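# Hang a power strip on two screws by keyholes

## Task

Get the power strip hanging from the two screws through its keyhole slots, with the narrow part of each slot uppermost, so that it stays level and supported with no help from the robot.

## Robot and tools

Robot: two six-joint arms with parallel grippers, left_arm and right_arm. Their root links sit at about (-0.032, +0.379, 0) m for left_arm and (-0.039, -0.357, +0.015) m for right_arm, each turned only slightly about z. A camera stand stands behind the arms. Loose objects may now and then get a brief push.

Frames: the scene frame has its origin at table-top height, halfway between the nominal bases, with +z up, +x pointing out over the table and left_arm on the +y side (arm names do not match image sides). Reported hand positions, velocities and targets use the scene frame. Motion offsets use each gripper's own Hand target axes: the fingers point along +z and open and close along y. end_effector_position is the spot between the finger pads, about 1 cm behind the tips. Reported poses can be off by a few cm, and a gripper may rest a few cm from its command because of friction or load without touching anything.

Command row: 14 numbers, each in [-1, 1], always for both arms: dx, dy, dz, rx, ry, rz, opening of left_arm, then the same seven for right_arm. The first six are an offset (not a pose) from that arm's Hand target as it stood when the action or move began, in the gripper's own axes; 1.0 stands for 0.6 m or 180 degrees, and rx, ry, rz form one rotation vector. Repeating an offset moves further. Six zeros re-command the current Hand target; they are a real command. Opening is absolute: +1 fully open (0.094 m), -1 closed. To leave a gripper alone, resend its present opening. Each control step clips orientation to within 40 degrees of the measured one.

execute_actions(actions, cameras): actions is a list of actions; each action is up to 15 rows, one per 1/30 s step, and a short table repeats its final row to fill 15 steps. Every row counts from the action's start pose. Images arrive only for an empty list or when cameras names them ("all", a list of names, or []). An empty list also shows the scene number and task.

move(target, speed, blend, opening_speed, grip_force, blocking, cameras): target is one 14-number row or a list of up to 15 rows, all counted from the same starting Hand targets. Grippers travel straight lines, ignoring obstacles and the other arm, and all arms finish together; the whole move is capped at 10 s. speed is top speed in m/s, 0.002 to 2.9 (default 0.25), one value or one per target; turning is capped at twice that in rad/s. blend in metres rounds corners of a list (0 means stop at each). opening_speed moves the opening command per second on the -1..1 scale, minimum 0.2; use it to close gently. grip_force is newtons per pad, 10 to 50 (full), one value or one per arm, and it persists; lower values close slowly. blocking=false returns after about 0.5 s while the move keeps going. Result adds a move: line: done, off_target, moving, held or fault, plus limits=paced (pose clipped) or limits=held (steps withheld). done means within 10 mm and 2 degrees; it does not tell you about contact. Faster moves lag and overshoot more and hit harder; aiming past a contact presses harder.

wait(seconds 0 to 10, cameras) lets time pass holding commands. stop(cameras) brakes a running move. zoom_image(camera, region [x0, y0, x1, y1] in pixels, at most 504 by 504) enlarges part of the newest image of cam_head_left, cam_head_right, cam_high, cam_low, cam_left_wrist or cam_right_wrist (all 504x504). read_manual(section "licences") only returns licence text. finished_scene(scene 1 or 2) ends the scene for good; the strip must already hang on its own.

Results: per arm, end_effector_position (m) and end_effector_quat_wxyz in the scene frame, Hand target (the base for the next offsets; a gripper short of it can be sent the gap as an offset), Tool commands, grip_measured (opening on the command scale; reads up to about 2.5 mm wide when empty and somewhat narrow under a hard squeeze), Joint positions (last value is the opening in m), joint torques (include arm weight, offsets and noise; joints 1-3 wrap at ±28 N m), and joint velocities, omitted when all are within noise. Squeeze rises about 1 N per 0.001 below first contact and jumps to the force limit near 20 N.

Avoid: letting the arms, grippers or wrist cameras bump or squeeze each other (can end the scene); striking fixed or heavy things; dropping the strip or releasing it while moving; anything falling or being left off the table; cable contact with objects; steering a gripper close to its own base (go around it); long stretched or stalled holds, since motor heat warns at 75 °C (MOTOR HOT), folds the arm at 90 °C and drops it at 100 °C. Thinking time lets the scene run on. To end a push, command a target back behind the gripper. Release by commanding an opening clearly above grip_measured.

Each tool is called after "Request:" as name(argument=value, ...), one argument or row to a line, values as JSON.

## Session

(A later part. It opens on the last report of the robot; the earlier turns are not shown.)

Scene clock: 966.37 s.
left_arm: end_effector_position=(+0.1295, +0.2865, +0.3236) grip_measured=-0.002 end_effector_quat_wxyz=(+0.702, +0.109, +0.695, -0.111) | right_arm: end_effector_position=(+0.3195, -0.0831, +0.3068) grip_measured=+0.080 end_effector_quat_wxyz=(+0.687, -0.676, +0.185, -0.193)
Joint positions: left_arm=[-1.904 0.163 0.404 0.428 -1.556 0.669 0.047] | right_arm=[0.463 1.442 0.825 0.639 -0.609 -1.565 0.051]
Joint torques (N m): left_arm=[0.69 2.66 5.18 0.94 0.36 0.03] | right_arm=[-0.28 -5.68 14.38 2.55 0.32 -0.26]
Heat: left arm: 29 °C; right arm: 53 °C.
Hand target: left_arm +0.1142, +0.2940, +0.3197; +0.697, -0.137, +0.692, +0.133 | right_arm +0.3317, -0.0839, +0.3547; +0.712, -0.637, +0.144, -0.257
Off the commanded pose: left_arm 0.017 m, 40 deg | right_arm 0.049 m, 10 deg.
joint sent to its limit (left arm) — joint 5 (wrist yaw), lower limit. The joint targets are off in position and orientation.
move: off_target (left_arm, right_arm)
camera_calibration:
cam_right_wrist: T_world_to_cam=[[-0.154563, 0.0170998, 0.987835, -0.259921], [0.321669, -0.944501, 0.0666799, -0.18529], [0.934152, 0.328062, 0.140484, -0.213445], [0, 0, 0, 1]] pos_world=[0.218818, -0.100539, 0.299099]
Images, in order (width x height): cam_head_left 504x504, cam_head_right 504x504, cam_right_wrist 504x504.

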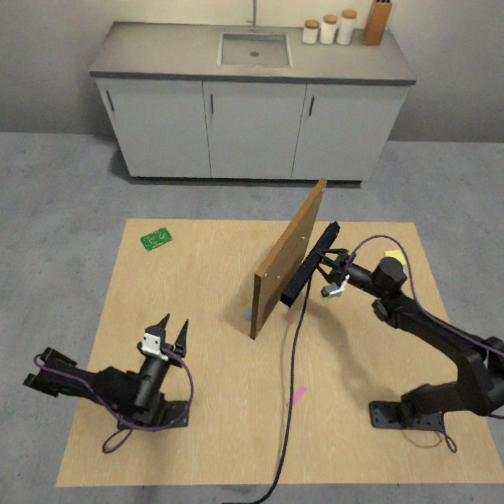

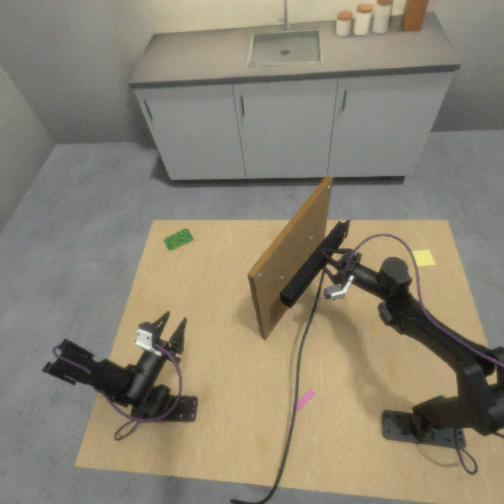

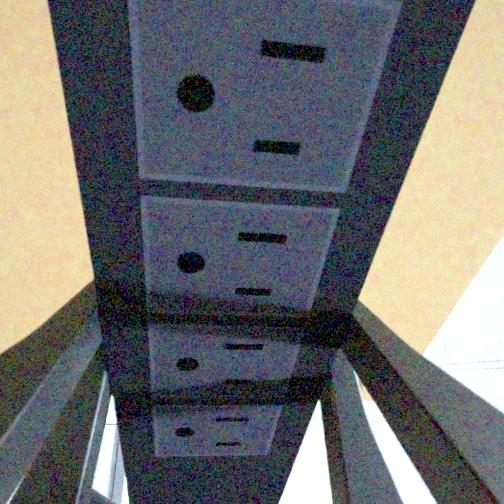

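Request:
move(
  target=[0,0,0,0,0,0,0, 0,0.035,0.055,0,-0.012,0,-0.6],
  speed=0.08,
  cameras=["cam_head_left","cam_head_right"],
)

Request:
zoom_image(
  camera="cam_head_left",
  region=[260, 200, 360, 300],
)

Request:
zoom_image(
  camera="cam_head_right",
  region=[260, 200, 360, 300],
)

Scene clock: 983.77 s.
left_arm: end_effector_position=(+0.1295, +0.2865, +0.3236) grip_measured=-0.002 end_effector_quat_wxyz=(+0.702, +0.109, +0.695, -0.111) | right_arm: end_effector_position=(+0.3377, -0.0578, +0.2840) grip_measured=+0.080 end_effector_quat_wxyz=(+0.678, -0.690, +0.182, -0.173)
Joint positions: left_arm=[-1.904 0.163 0.404 0.428 -1.556 0.669 0.047] | right_arm=[0.496 1.583 0.901 0.659 -0.609 -1.576 0.051]
Joint torques (N m): left_arm=[0.65 2.61 5.31 0.88 0.34 -0.04] | right_arm=[-0.16 -6.45 14.56 2.94 0.29 -0.29]
Heat: left arm: 29 °C; right arm: 51 °C.
Hand target: left_arm +0.1142, +0.2940, +0.3197; +0.697, -0.137, +0.692, +0.133 | right_arm +0.3531, -0.0552, +0.3388; +0.714, -0.642, +0.131, -0.245
Off the commanded pose: left_arm 0.017 m, 40 deg | right_arm 0.057 m, 12 deg.
joint sent to its limit (left arm) — joint 5 (wrist yaw), lower limit. The joint targets are off in position and orientation.
move: off_target (left_arm, right_arm)
Images, in order (width x height): cam_head_left 504x504, cam_head_right 504x504.

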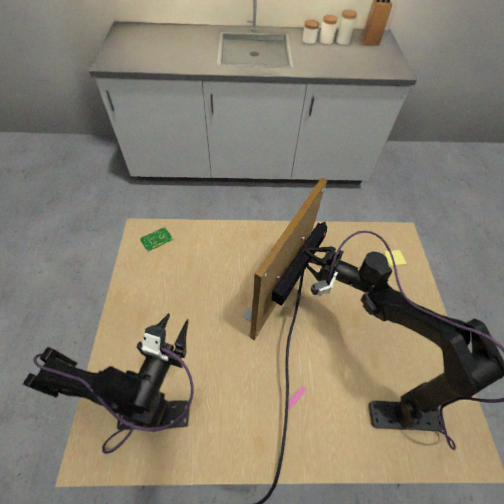

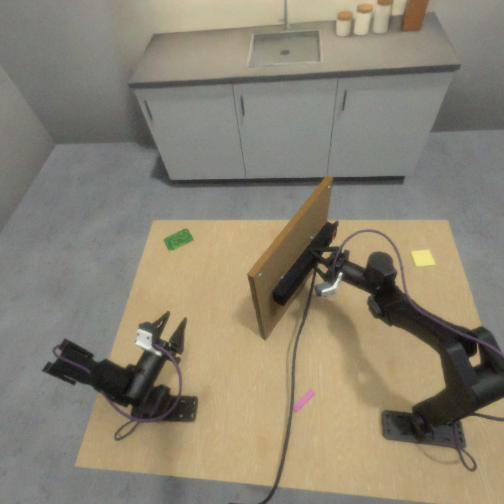

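Scaled by 5.040 from the camera's 504x504 image, which has a finer 720x720 frame.

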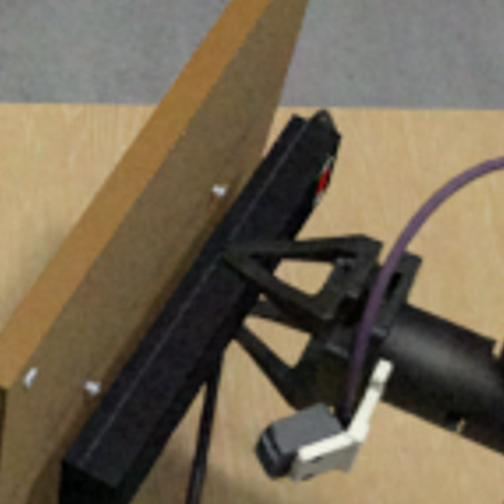

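Scaled by 5.040 from the camera's 504x504 image, which has a finer 720x720 frame.

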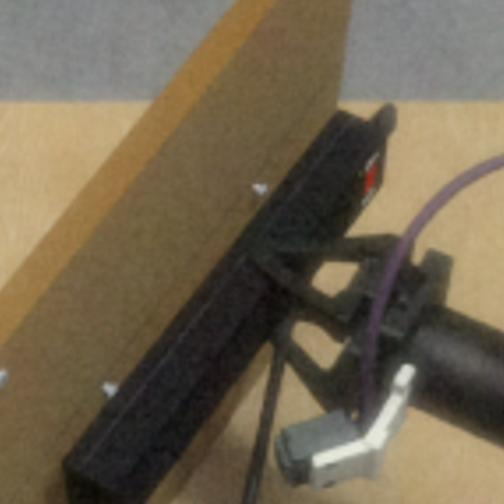

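Request:
move(
  target=[0,0,0,0,0,0,0, 0,-0.007,0.055,0,0,0,-0.6],
  speed=0.04,
  cameras=["cam_head_left","cam_head_right"],
)

Request:
zoom_image(
  camera="cam_head_left",
  region=[260, 200, 360, 300],
)

Request:
zoom_image(
  camera="cam_head_right",
  region=[260, 200, 360, 300],
)

Scene clock: 1001.43 s.
left_arm: end_effector_position=(+0.1295, +0.2865, +0.3236) grip_measured=-0.002 end_effector_quat_wxyz=(+0.702, +0.109, +0.695, -0.111) | right_arm: end_effector_position=(+0.3409, -0.0415, +0.2928) grip_measured=+0.080 end_effector_quat_wxyz=(+0.681, -0.693, +0.167, -0.167)
Joint positions: left_arm=[-1.904 0.163 0.404 0.428 -1.556 0.669 0.047] | right_arm=[0.522 1.62 0.973 0.628 -0.614 -1.585 0.051]
Joint torques (N m): left_arm=[0.7 2.8 5.18 0.95 0.42 0.02] | right_arm=[1.94 -4 18.51 2.89 0.83 -0.22]
Heat: left arm: 28 °C; right arm: 54 °C.
Hand target: left_arm +0.1142, +0.2940, +0.3197; +0.697, -0.137, +0.692, +0.133 | right_arm +0.3690, -0.0273, +0.3476; +0.714, -0.642, +0.131, -0.245
Off the commanded pose: left_arm 0.017 m, 40 deg | right_arm 0.063 m, 12 deg.
joint sent to its limit (left arm) — joint 5 (wrist yaw), lower limit. The joint targets are off in position and orientation.
move: off_target (left_arm, right_arm)
Images, in order (width x height): cam_head_left 504x504, cam_head_right 504x504.

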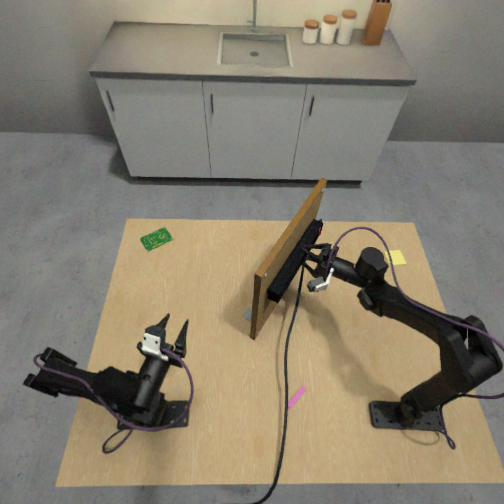

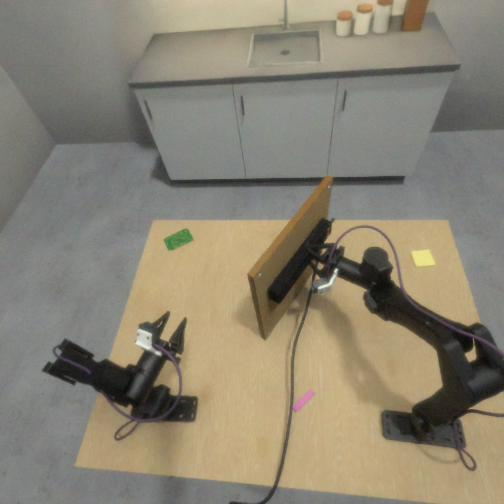

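Scaled by 5.040 from the camera's 504x504 image, which has a finer 720x720 frame.

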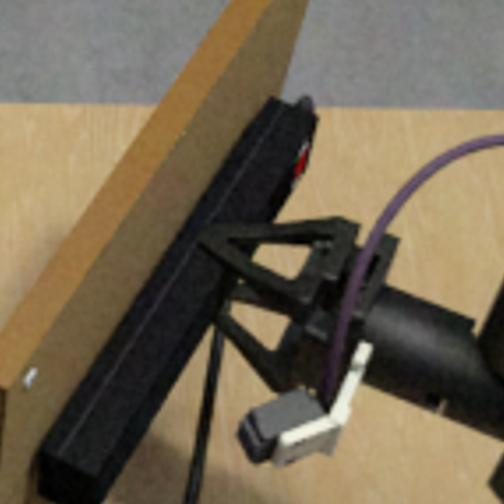

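Scaled by 5.040 from the camera's 504x504 image, which has a finer 720x720 frame.

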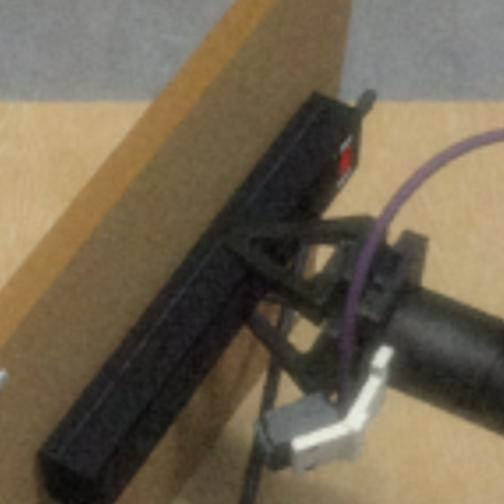

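Request:
move(
  target=[0,0,0,0,0,0,0, 0,0.008,0,0,0,0,-0.6],
  speed=0.02,
)

Request:
move(
  target=[0,0,0,0,0,0,0, 0,0.008,0,0,0,0,-0.6],
  speed=0.02,
)

Request:
move(
  target=[0,0,0,0,0,0,0, 0,0.008,0,0,0,0,-0.6],
  speed=0.02,
  cameras=["cam_head_left","cam_head_right"],
)

Request:
zoom_image(
  camera="cam_head_left",
  region=[260, 200, 360, 300],
)

Request:
zoom_image(
  camera="cam_head_right",
  region=[260, 200, 360, 300],
)

Scene clock: 1014.03 s.
left_arm: end_effector_position=(+0.1295, +0.2865, +0.3236) grip_measured=-0.002 end_effector_quat_wxyz=(+0.702, +0.109, +0.695, -0.111) | right_arm: end_effector_position=(+0.3410, -0.0415, +0.2921) grip_measured=+0.080 end_effector_quat_wxyz=(+0.682, -0.693, +0.166, -0.165)
Joint positions: left_arm=[-1.904 0.163 0.404 0.428 -1.556 0.669 0.047] | right_arm=[0.521 1.623 0.973 0.629 -0.619 -1.585 0.051]
Joint torques (N m): left_arm=[0.76 2.71 5.33 0.96 0.32 -0.01] | right_arm=[1.96 -3.43 17.94 3 0.83 -0.23]
Heat: left arm: 28 °C; right arm: 56 °C.
Hand target: left_arm +0.1142, +0.2940, +0.3197; +0.697, -0.137, +0.692, +0.133 | right_arm +0.3699, -0.0271, +0.3429; +0.714, -0.642, +0.131, -0.245
Off the commanded pose: left_arm 0.017 m, 40 deg | right_arm 0.060 m, 12 deg.
joint sent to its limit (left arm) — joint 5 (wrist yaw), lower limit. The joint targets are off in position and orientation.
move: off_target (left_arm, right_arm)

Scene clock: 1015.13 s.
left_arm: end_effector_position=(+0.1295, +0.2865, +0.3236) grip_measured=-0.002 end_effector_quat_wxyz=(+0.702, +0.109, +0.695, -0.111) | right_arm: end_effector_position=(+0.3410, -0.0414, +0.2919) grip_measured=+0.080 end_effector_quat_wxyz=(+0.684, -0.692, +0.161, -0.163)
Joint positions: left_arm=[-1.904 0.163 0.404 0.428 -1.556 0.669 0.047] | right_arm=[0.516 1.63 0.973 0.644 -0.635 -1.584 0.051]
Joint torques (N m): left_arm=[0.55 2.82 5.15 0.88 0.41 -0.03] | right_arm=[2.35 -3.14 17.39 2.91 1 -0.23]
Heat: left arm: 28 °C; right arm: 56 °C.
Hand target: left_arm +0.1142, +0.2940, +0.3197; +0.697, -0.137, +0.692, +0.133 | right_arm +0.3707, -0.0268, +0.3382; +0.714, -0.642, +0.131, -0.245
Off the commanded pose: left_arm 0.017 m, 40 deg | right_arm 0.057 m, 12 deg.
joint sent to its limit (left arm) — joint 5 (wrist yaw), lower limit. The joint targets are off in position and orientation.
move: off_target (left_arm, right_arm)

Scene clock: 1016.20 s.
left_arm: end_effector_position=(+0.1295, +0.2865, +0.3236) grip_measured=-0.002 end_effector_quat_wxyz=(+0.702, +0.109, +0.695, -0.111) | right_arm: end_effector_position=(+0.3411, -0.0413, +0.2918) grip_measured=+0.080 end_effector_quat_wxyz=(+0.688, -0.691, +0.155, -0.161)
Joint positions: left_arm=[-1.904 0.163 0.404 0.428 -1.556 0.669 0.047] | right_arm=[0.511 1.639 0.973 0.662 -0.651 -1.581 0.051]
Joint torques (N m): left_arm=[0.72 2.55 5.12 0.94 0.39 0.01] | right_arm=[2.81 -2.91 16.87 2.91 1.15 -0.27]
Heat: left arm: 28 °C; right arm: 56 °C.
Hand target: left_arm +0.1142, +0.2940, +0.3197; +0.697, -0.137, +0.692, +0.133 | right_arm +0.3716, -0.0266, +0.3336; +0.714, -0.642, +0.131, -0.245
Off the commanded pose: left_arm 0.017 m, 40 deg | right_arm 0.054 m, 12 deg.
joint sent to its limit (left arm) — joint 5 (wrist yaw), lower limit. The joint targets are off in position and orientation.
move: off_target (left_arm, right_arm)
Images, in order (width x height): cam_head_left 504x504, cam_head_right 504x504.

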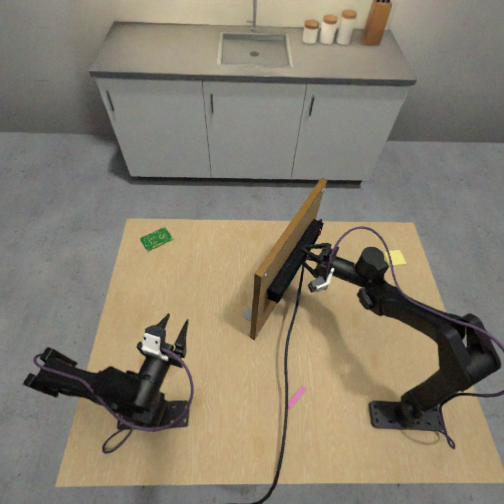

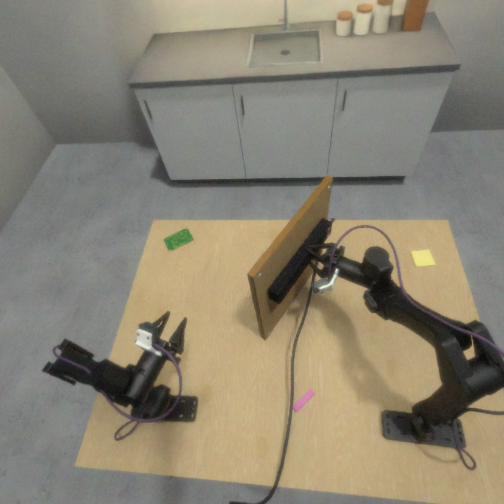

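Scaled by 5.040 from the camera's 504x504 image, which has a finer 720x720 frame.

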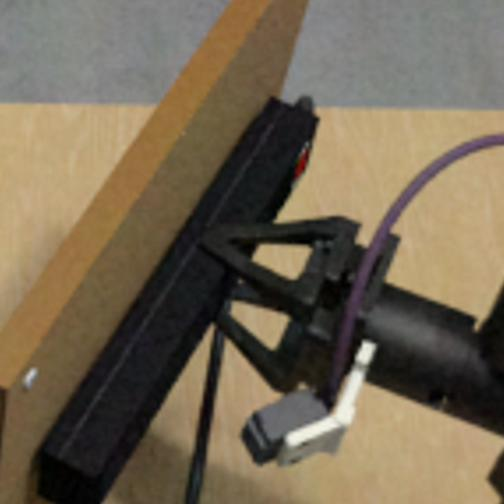

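Scaled by 5.040 from the camera's 504x504 image, which has a finer 720x720 frame.

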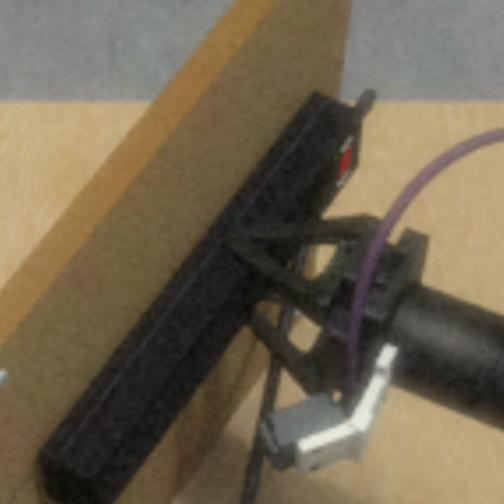

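Request:
move(
  target=[0,0,0,0,0,0,0, 0,0,-0.06,0,0,0,-0.6],
  speed=0.05,
  cameras=["cam_head_left","cam_head_right"],
)

Request:
zoom_image(
  camera="cam_head_left",
  region=[260, 200, 360, 300],
)

Request:
zoom_image(
  camera="cam_head_right",
  region=[260, 200, 360, 300],
)

Scene clock: 1027.07 s.
left_arm: end_effector_position=(+0.1295, +0.2865, +0.3236) grip_measured=-0.002 end_effector_quat_wxyz=(+0.702, +0.109, +0.695, -0.111) | right_arm: end_effector_position=(+0.3416, -0.0456, +0.2912) grip_measured=+0.080 end_effector_quat_wxyz=(+0.693, -0.684, +0.155, -0.168)
Joint positions: left_arm=[-1.904 0.163 0.404 0.428 -1.556 0.669 0.047] | right_arm=[0.504 1.639 0.949 0.71 -0.648 -1.573 0.051]
Joint torques (N m): left_arm=[0.64 2.55 5.22 0.89 0.35 -0.06] | right_arm=[-1.44 -9.06 8.9 2.82 0.63 -0.3]
Heat: left arm: 28 °C; right arm: 55 °C.
Hand target: left_arm +0.1142, +0.2940, +0.3197; +0.697, -0.137, +0.692, +0.133 | right_arm +0.3535, -0.0573, +0.3284; +0.714, -0.642, +0.131, -0.245
Off the commanded pose: left_arm 0.017 m, 40 deg | right_arm 0.041 m, 11 deg.
joint sent to its limit (left arm) — joint 5 (wrist yaw), lower limit. The joint targets are off in position and orientation.
move: off_target (left_arm, right_arm)
Images, in order (width x height): cam_head_left 504x504, cam_head_right 504x504.

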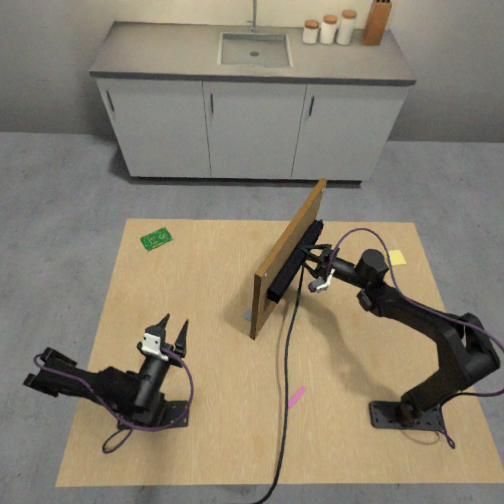

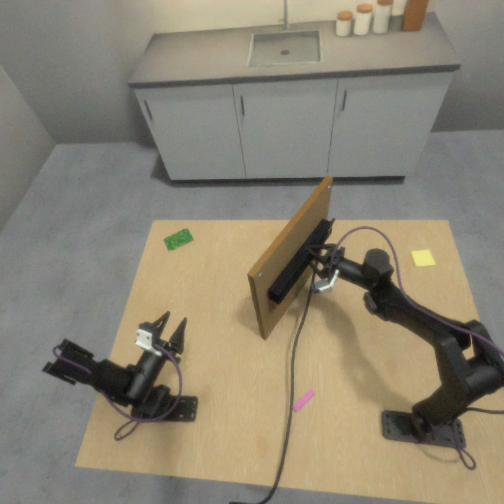

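Scaled by 5.040 from the camera's 504x504 image, which has a finer 720x720 frame.

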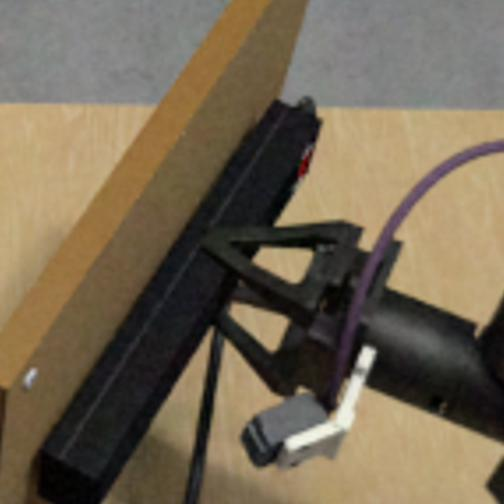

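Scaled by 5.040 from the camera's 504x504 image, which has a finer 720x720 frame.

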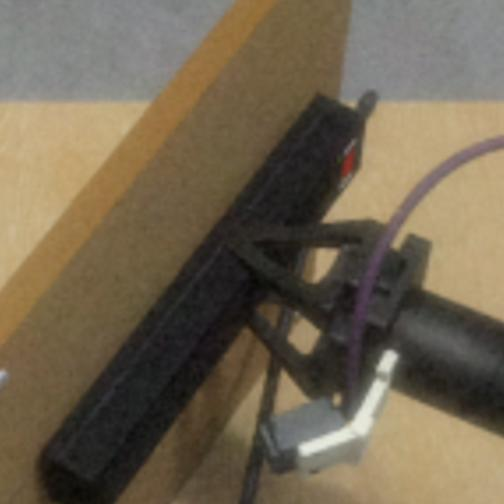

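Request:
move(
  target=[0,0,0,0,0,0,0, 0,0,-0.02,0,0,0,-0.6],
  speed=0.05,
)

Request:
move(
  target=[0,0,0,0,0,0,0, 0,0,-0.02,0,0,0,-0.6],
  speed=0.05,
  cameras=["cam_head_left","cam_head_right"],
)

Request:
zoom_image(
  camera="cam_head_left",
  region=[260, 200, 360, 300],
)

Request:
zoom_image(
  camera="cam_head_right",
  region=[260, 200, 360, 300],
)

Scene clock: 1044.40 s.
left_arm: end_effector_position=(+0.1295, +0.2865, +0.3236) grip_measured=-0.002 end_effector_quat_wxyz=(+0.702, +0.109, +0.695, -0.111) | right_arm: end_effector_position=(+0.3424, -0.0540, +0.2718) grip_measured=+0.080 end_effector_quat_wxyz=(+0.681, -0.691, +0.174, -0.165)
Joint positions: left_arm=[-1.904 0.163 0.404 0.428 -1.556 0.669 0.047] | right_arm=[0.49 1.639 0.902 0.716 -0.639 -1.573 0.051]
Joint torques (N m): left_arm=[0.68 2.77 5.19 0.9 0.33 -0.04] | right_arm=[-1.76 -11.99 8.8 2.88 0.36 -0.28]
Heat: left arm: 28 °C; right arm: 53 °C.
Hand target: left_arm +0.1142, +0.2940, +0.3197; +0.697, -0.137, +0.692, +0.133 | right_arm +0.3474, -0.0675, +0.3267; +0.714, -0.642, +0.131, -0.245
Off the commanded pose: left_arm 0.017 m, 40 deg | right_arm 0.057 m, 13 deg.
joint sent to its limit (left arm) — joint 5 (wrist yaw), lower limit. The joint targets are off in position and orientation.
move: off_target (left_arm, right_arm)

Scene clock: 1045.40 s.
left_arm: end_effector_position=(+0.1295, +0.2865, +0.3236) grip_measured=-0.002 end_effector_quat_wxyz=(+0.702, +0.109, +0.695, -0.111) | right_arm: end_effector_position=(+0.3399, -0.0658, +0.2708) grip_measured=+0.080 end_effector_quat_wxyz=(+0.681, -0.689, +0.179, -0.172)
Joint positions: left_arm=[-1.904 0.163 0.404 0.428 -1.556 0.669 0.047] | right_arm=[0.468 1.608 0.862 0.728 -0.644 -1.574 0.051]
Joint torques (N m): left_arm=[0.64 2.59 5.19 0.92 0.36 -0.02] | right_arm=[-1.7 -11.69 8.75 2.89 0.22 -0.25]
Heat: left arm: 28 °C; right arm: 54 °C.
Hand target: left_arm +0.1142, +0.2940, +0.3197; +0.697, -0.137, +0.692, +0.133 | right_arm +0.3415, -0.0778, +0.3251; +0.714, -0.642, +0.131, -0.245
Off the commanded pose: left_arm 0.017 m, 40 deg | right_arm 0.056 m, 12 deg.
joint sent to its limit (left arm) — joint 5 (wrist yaw), lower limit. The joint targets are off in position and orientation.
move: off_target (left_arm, right_arm)
Images, in order (width x height): cam_head_left 504x504, cam_head_right 504x504.

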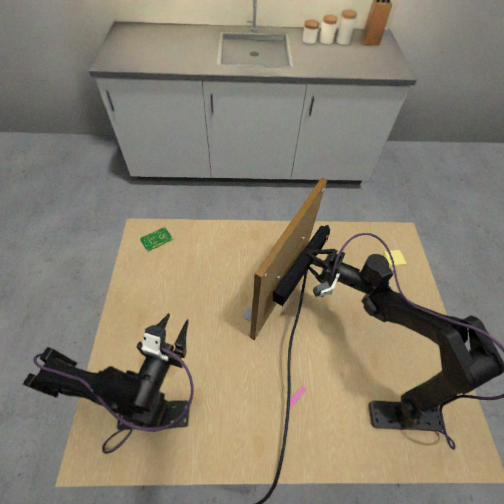

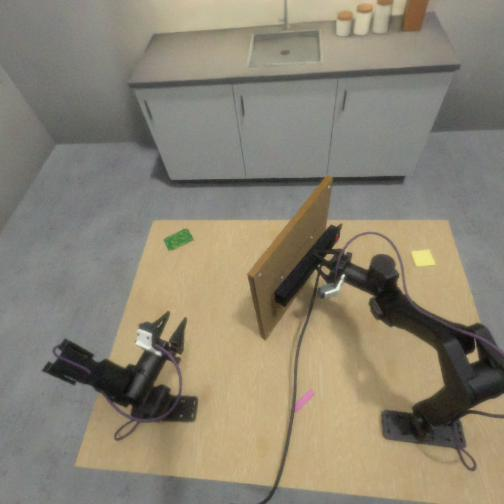

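Scaled by 5.040 from the camera's 504x504 image, which has a finer 720x720 frame.

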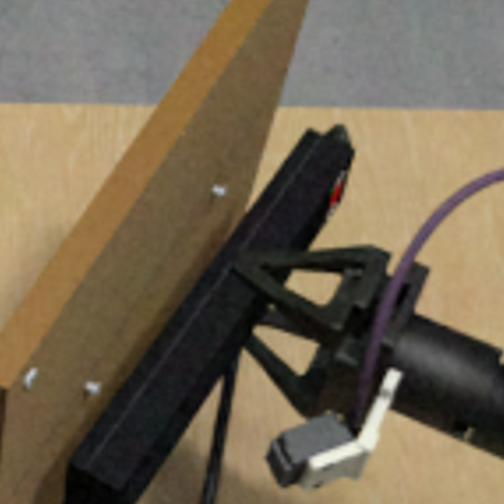

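Scaled by 5.040 from the camera's 504x504 image, which has a finer 720x720 frame.

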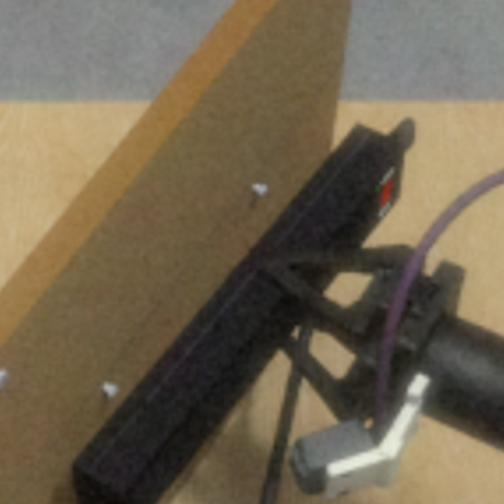

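Request:
move(
  target=[0,0,0,0,0,0,0, -0.01,-0.035,0.01,0,0,0,-0.6],
  speed=0.05,
)

Request:
move(
  target=[0,0,0,0,0,0,0, 0,0.01,0.07,0,0,0,-0.6],
  speed=0.03,
)

Request:
move(
  target=[0,0,0,0,0,0,0, 0,0.0,0.06,0,0,0,-0.6],
  speed=0.03,
  cameras=["cam_head_left","cam_head_right","cam_high"],
)

Request:
zoom_image(
  camera="cam_head_left",
  region=[260, 200, 360, 300],
)

Request:
zoom_image(
  camera="cam_high",
  region=[150, 130, 370, 250],
)

Scene clock: 1073.97 s.
left_arm: end_effector_position=(+0.1295, +0.2865, +0.3236) grip_measured=-0.002 end_effector_quat_wxyz=(+0.702, +0.109, +0.695, -0.111) | right_arm: end_effector_position=(+0.3305, -0.0656, +0.2830) grip_measured=+0.080 end_effector_quat_wxyz=(+0.683, -0.688, +0.176, -0.172)
Joint positions: left_arm=[-1.904 0.163 0.404 0.428 -1.556 0.669 0.047] | right_arm=[0.479 1.557 0.859 0.687 -0.638 -1.574 0.051]
Joint torques (N m): left_arm=[0.79 2.74 5.12 0.88 0.38 0.03] | right_arm=[-0.17 -11.17 12.79 2.53 0.41 -0.23]
Heat: left arm: 28 °C; right arm: 56 °C.
Hand target: left_arm +0.1142, +0.2940, +0.3197; +0.697, -0.137, +0.692, +0.133 | right_arm +0.3355, -0.0706, +0.3458; +0.714, -0.642, +0.131, -0.245
Off the commanded pose: left_arm 0.017 m, 40 deg | right_arm 0.063 m, 12 deg.
joint sent to its limit (left arm) — joint 5 (wrist yaw), lower limit. The joint targets are off in position and orientation.
move: off_target (left_arm, right_arm)

Scene clock: 1075.80 s.
left_arm: end_effector_position=(+0.1295, +0.2865, +0.3236) grip_measured=-0.002 end_effector_quat_wxyz=(+0.702, +0.109, +0.695, -0.111) | right_arm: end_effector_position=(+0.3366, -0.0399, +0.2963) grip_measured=+0.080 end_effector_quat_wxyz=(+0.687, -0.687, +0.162, -0.173)
Joint positions: left_arm=[-1.904 0.163 0.404 0.428 -1.556 0.669 0.047] | right_arm=[0.533 1.611 0.956 0.66 -0.601 -1.583 0.051]
Joint torques (N m): left_arm=[0.73 2.66 5.12 0.95 0.33 -0.05] | right_arm=[0.77 -5.71 16.1 2.64 0.68 -0.26]
Heat: left arm: 28 °C; right arm: 56 °C.
Hand target: left_arm +0.1142, +0.2940, +0.3197; +0.697, -0.137, +0.692, +0.133 | right_arm +0.3577, -0.0344, +0.3458; +0.714, -0.642, +0.131, -0.245
Off the commanded pose: left_arm 0.017 m, 40 deg | right_arm 0.054 m, 11 deg.
joint sent to its limit (left arm) — joint 5 (wrist yaw), lower limit. The joint targets are off in position and orientation.
move: off_target (left_arm, right_arm)

Scene clock: 1077.73 s.
left_arm: end_effector_position=(+0.1295, +0.2865, +0.3236) grip_measured=-0.002 end_effector_quat_wxyz=(+0.702, +0.109, +0.695, -0.111) | right_arm: end_effector_position=(+0.3381, -0.0359, +0.2968) grip_measured=+0.080 end_effector_quat_wxyz=(+0.678, -0.701, +0.157, -0.159)
Joint positions: left_arm=[-1.904 0.163 0.404 0.428 -1.556 0.669 0.047] | right_arm=[0.53 1.619 1.007 0.573 -0.632 -1.604 0.051]
Joint torques (N m): left_arm=[0.68 2.82 5.3 0.95 0.34 -0.02] | right_arm=[5.37 -0.99 21.04 3.06 1.37 -0.05]
Heat: left arm: 28 °C; right arm: 56 °C.
Hand target: left_arm +0.1142, +0.2940, +0.3197; +0.697, -0.137, +0.692, +0.133 | right_arm +0.3758, -0.0038, +0.3508; +0.714, -0.642, +0.131, -0.245
Off the commanded pose: left_arm 0.017 m, 40 deg | right_arm 0.073 m, 13 deg.
joint sent to its limit (left arm) — joint 5 (wrist yaw), lower limit. The joint targets are off in position and orientation.
move: off_target (left_arm, right_arm)
Images, in order (width x height): cam_head_left 504x504, cam_head_right 504x504, cam_high 504x504.

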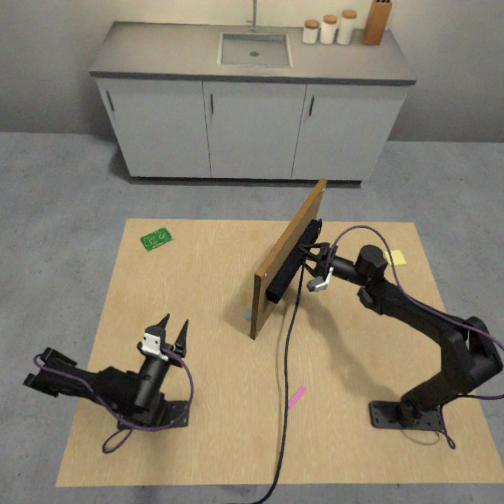

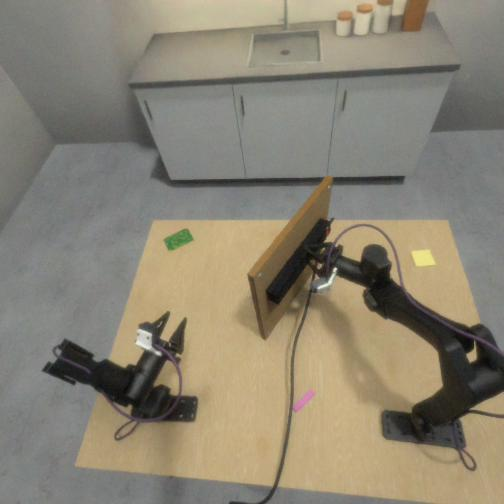

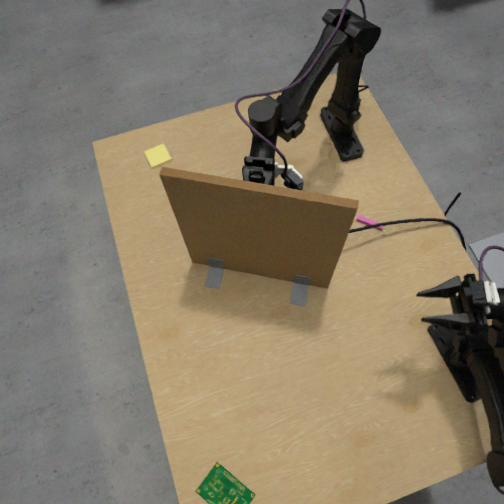

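Scaled by 5.040 from the camera's 504x504 image, which has a finer 720x720 frame.

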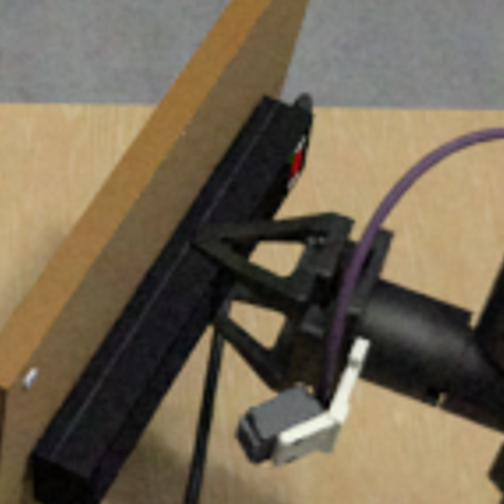

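Scaled by 2.291 from the camera's 504x504 image, which has a finer 720x720 frame.

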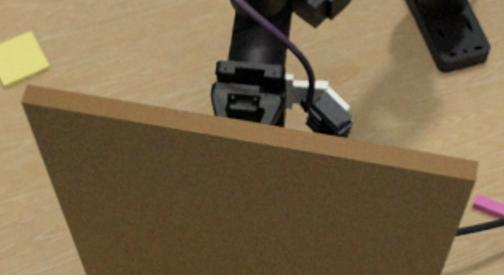

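Request:
move(
  target=[0,0,0,0,0,0,0, 0.01,0.008,-0.095,0,0,0,-0.6],
  speed=0.04,
)

Request:
move(
  target=[0,0,0,0,0,0,0, 0,0,0,0,0,0,-0.6],
  speed=0.04,
)

Scene clock: 1118.47 s.
left_arm: end_effector_position=(+0.1295, +0.2865, +0.3236) grip_measured=-0.002 end_effector_quat_wxyz=(+0.702, +0.109, +0.695, -0.111) | right_arm: end_effector_position=(+0.3405, -0.0440, +0.2980) grip_measured=+0.080 end_effector_quat_wxyz=(+0.686, -0.689, +0.160, -0.169)
Joint positions: left_arm=[-1.904 0.163 0.404 0.428 -1.556 0.669 0.047] | right_arm=[0.513 1.616 0.973 0.641 -0.631 -1.584 0.051]
Joint torques (N m): left_arm=[0.85 2.39 5.38 0.87 0.32 -0.04] | right_arm=[-1.77 -8.54 9.22 3 0.5 -0.21]
Heat: left arm: 28 °C; right arm: 59 °C.
Hand target: left_arm +0.1142, +0.2940, +0.3197; +0.697, -0.137, +0.692, +0.133 | right_arm +0.3532, -0.0553, +0.3389; +0.714, -0.642, +0.131, -0.245
Off the commanded pose: left_arm 0.017 m, 40 deg | right_arm 0.044 m, 11 deg.
joint sent to its limit (left arm) — joint 5 (wrist yaw), lower limit. The joint targets are off in position and orientation.
move: off_target (left_arm, right_arm)

Scene clock: 1118.97 s.
left_arm: end_effector_position=(+0.1295, +0.2865, +0.3236) grip_measured=-0.002 end_effector_quat_wxyz=(+0.702, +0.109, +0.695, -0.111) | right_arm: end_effector_position=(+0.3405, -0.0440, +0.2979) grip_measured=+0.080 end_effector_quat_wxyz=(+0.686, -0.689, +0.160, -0.169)
Joint positions: left_arm=[-1.904 0.163 0.404 0.428 -1.556 0.669 0.047] | right_arm=[0.513 1.616 0.973 0.642 -0.631 -1.584 0.051]
Joint torques (N m): left_arm=[0.73 2.73 5.33 0.92 0.36 -0.04] | right_arm=[-1.76 -8.53 9.24 3.01 0.51 -0.23]
Heat: left arm: 28 °C; right arm: 59 °C.
Hand target: left_arm +0.1142, +0.2940, +0.3197; +0.697, -0.137, +0.692, +0.133 | right_arm +0.3532, -0.0553, +0.3388; +0.714, -0.642, +0.131, -0.245
Off the commanded pose: left_arm 0.017 m, 40 deg | right_arm 0.044 m, 11 deg.
joint sent to its limit (left arm) — joint 5 (wrist yaw), lower limit. The joint targets are off in position and orientation.
move: off_target (left_arm, right_arm)

Request:
wait(
  seconds=0.1,
  cameras=["cam_head_left","cam_head_right","cam_low"],
)

Request:
zoom_image(
  camera="cam_head_left",
  region=[260, 200, 360, 300],
)

Request:
zoom_image(
  camera="cam_head_right",
  region=[260, 200, 360, 300],
)

Scene clock: 1134.63 s.
left_arm: end_effector_position=(+0.1295, +0.2865, +0.3236) grip_measured=-0.002 end_effector_quat_wxyz=(+0.702, +0.109, +0.695, -0.111) | right_arm: end_effector_position=(+0.3405, -0.0440, +0.2979) grip_measured=+0.080 end_effector_quat_wxyz=(+0.686, -0.689, +0.160, -0.169)
Joint positions: left_arm=[-1.904 0.163 0.404 0.428 -1.556 0.669 0.047] | right_arm=[0.513 1.616 0.973 0.642 -0.631 -1.584 0.051]
Joint torques (N m): left_arm=[0.69 2.69 5.44 0.91 0.32 -0.09] | right_arm=[-1.77 -8.53 9.25 3.01 0.52 -0.23]
Heat: left arm: 28 °C; right arm: 59 °C.
Hand target: left_arm +0.1142, +0.2940, +0.3197; +0.697, -0.137, +0.692, +0.133 | right_arm +0.3532, -0.0553, +0.3388; +0.714, -0.642, +0.131, -0.245
Tool commands: left_gripper/opening=+0.0 right_gripper/opening=-0.6
Off the commanded pose: left_arm 0.017 m, 40 deg | right_arm 0.044 m, 11 deg.
wait: 0.10 s; at rest from the start
Images, in order (width x height): cam_head_left 504x504, cam_head_right 504x504, cam_low 504x504.

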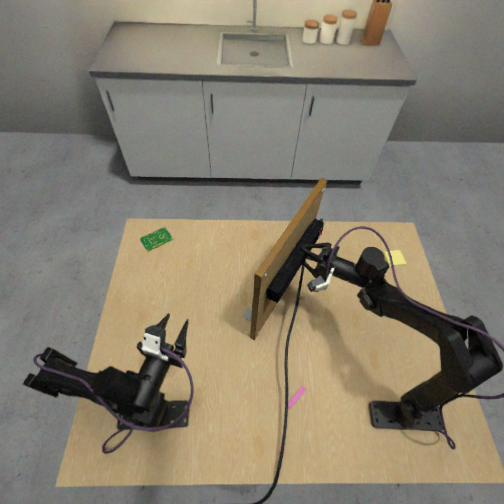

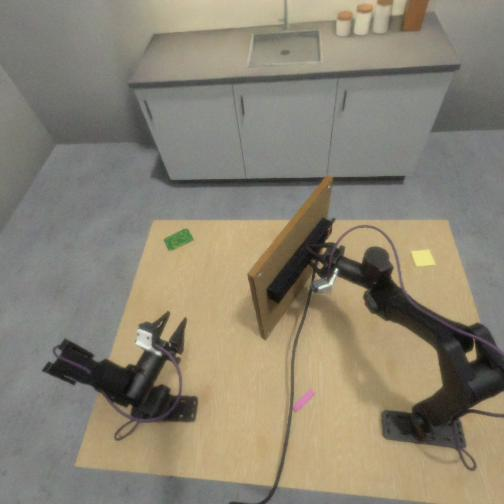

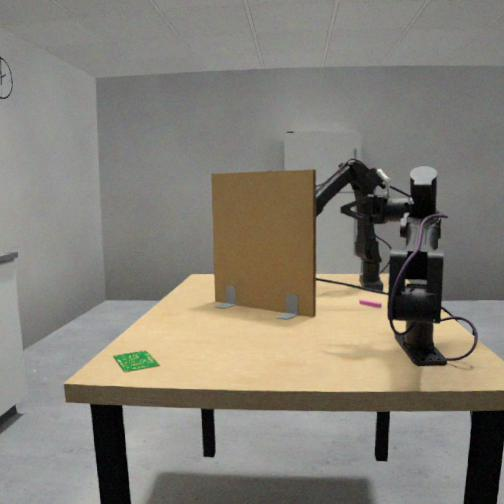

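Scaled by 5.040 from the camera's 504x504 image, which has a finer 720x720 frame.

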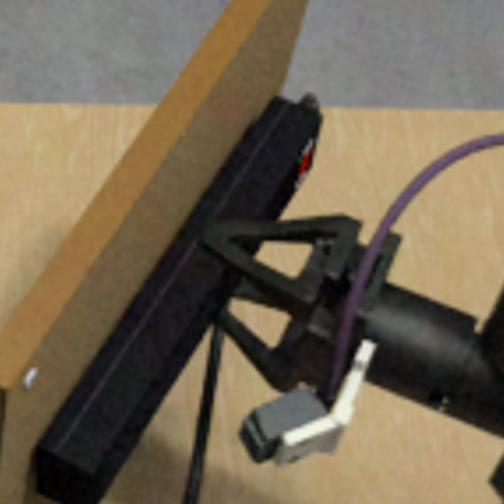

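Scaled by 5.040 from the camera's 504x504 image, which has a finer 720x720 frame.

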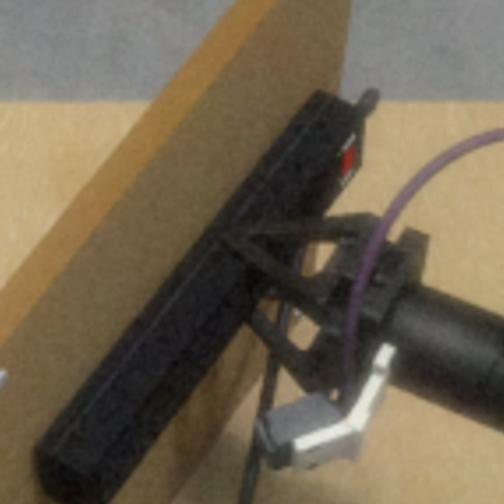

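Request:
move(
  target=[0,0,0,0,0,0,0, 0,0.005,0.05,0,-0.04,0,-0.6],
  speed=0.03,
)

Request:
move(
  target=[0,0,0,0,0,0,0, 0,0.01,0.03,0,-0.03,0,-0.6],
  speed=0.03,
  cameras=["cam_head_left","cam_head_right"],
)

Request:
zoom_image(
  camera="cam_head_left",
  region=[260, 200, 360, 300],
)

Request:
zoom_image(
  camera="cam_head_right",
  region=[260, 200, 360, 300],
)

Scene clock: 1148.23 s.
left_arm: end_effector_position=(+0.1295, +0.2865, +0.3236) grip_measured=-0.002 end_effector_quat_wxyz=(+0.702, +0.109, +0.695, -0.111) | right_arm: end_effector_position=(+0.3404, -0.0402, +0.2897) grip_measured=+0.080 end_effector_quat_wxyz=(+0.693, -0.701, +0.119, -0.121)
Joint positions: left_arm=[-1.904 0.163 0.404 0.428 -1.556 0.669 0.047] | right_arm=[0.472 1.686 1.026 0.645 -0.801 -1.586 0.051]
Joint torques (N m): left_arm=[0.38 2.89 5.15 0.92 0.33 -0.02] | right_arm=[1.33 -5.46 17.5 2.71 0.87 -0.15]
Heat: left arm: 28 °C; right arm: 59 °C.
Hand target: left_arm +0.1142, +0.2940, +0.3197; +0.697, -0.137, +0.692, +0.133 | right_arm +0.3688, -0.0296, +0.3401; +0.721, -0.656, +0.086, -0.204
Off the commanded pose: left_arm 0.017 m, 40 deg | right_arm 0.059 m, 12 deg.
joint sent to its limit (left arm) — joint 5 (wrist yaw), lower limit. The joint targets are off in position and orientation.
move: off_target (left_arm, right_arm)

Scene clock: 1150.17 s.
left_arm: end_effector_position=(+0.1295, +0.2865, +0.3236) grip_measured=-0.002 end_effector_quat_wxyz=(+0.702, +0.109, +0.695, -0.111) | right_arm: end_effector_position=(+0.3406, -0.0381, +0.2894) grip_measured=+0.080 end_effector_quat_wxyz=(+0.700, -0.707, +0.073, -0.072)
Joint positions: left_arm=[-1.904 0.163 0.404 0.428 -1.556 0.669 0.047] | right_arm=[0.435 1.758 1.11 0.631 -0.974 -1.586 0.051]
Joint torques (N m): left_arm=[0.76 2.81 5.27 0.92 0.35 -0.03] | right_arm=[4.42 -5.35 18.73 2.63 1.6 -0.1]
Heat: left arm: 28 °C; right arm: 59 °C.
Hand target: left_arm +0.1142, +0.2940, +0.3197; +0.697, -0.137, +0.692, +0.133 | right_arm +0.3768, -0.0127, +0.3365; +0.724, -0.665, +0.052, -0.173
Off the commanded pose: left_arm 0.017 m, 40 deg | right_arm 0.065 m, 13 deg.
joint sent to its limit (left arm) — joint 5 (wrist yaw), lower limit. The joint targets are off in position and orientation.
move: off_target (left_arm, right_arm)
Images, in order (width x height): cam_head_left 504x504, cam_head_right 504x504.

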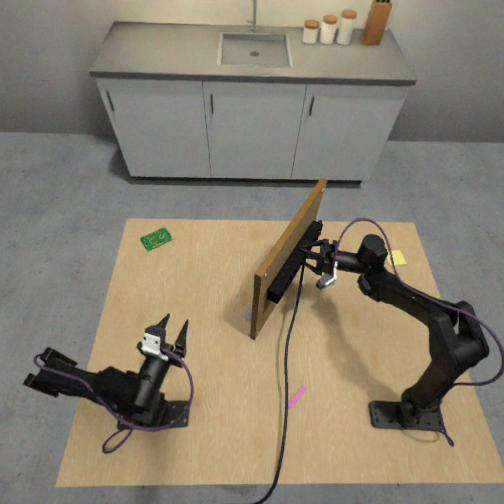

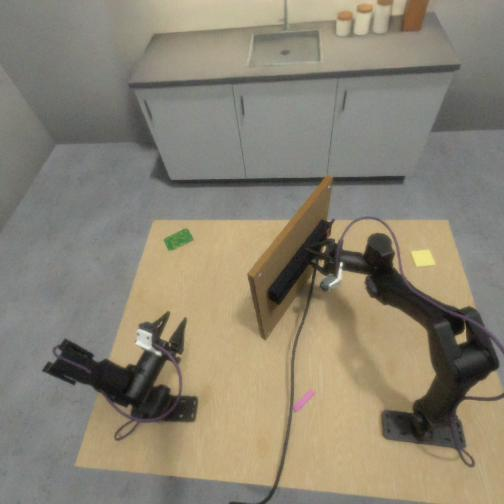

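Scaled by 5.040 from the camera's 504x504 image, which has a finer 720x720 frame.

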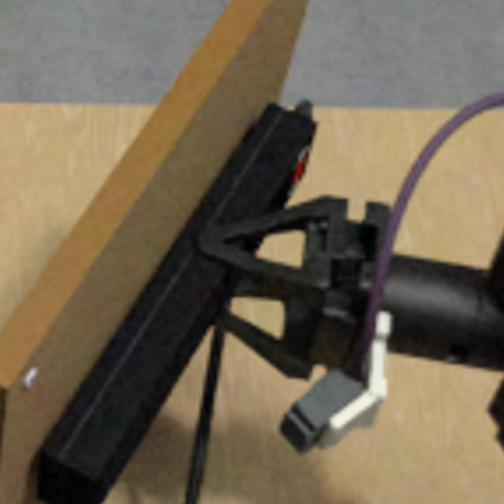

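Scaled by 5.040 from the camera's 504x504 image, which has a finer 720x720 frame.

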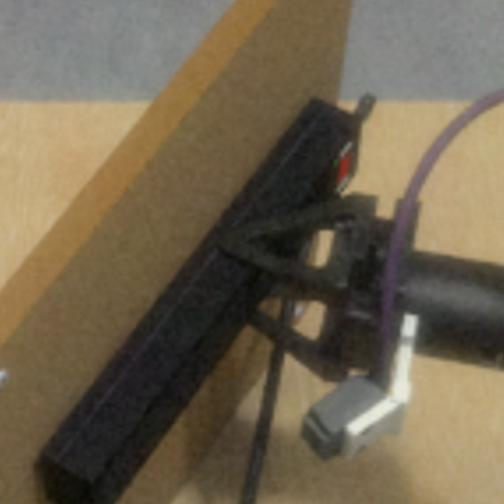

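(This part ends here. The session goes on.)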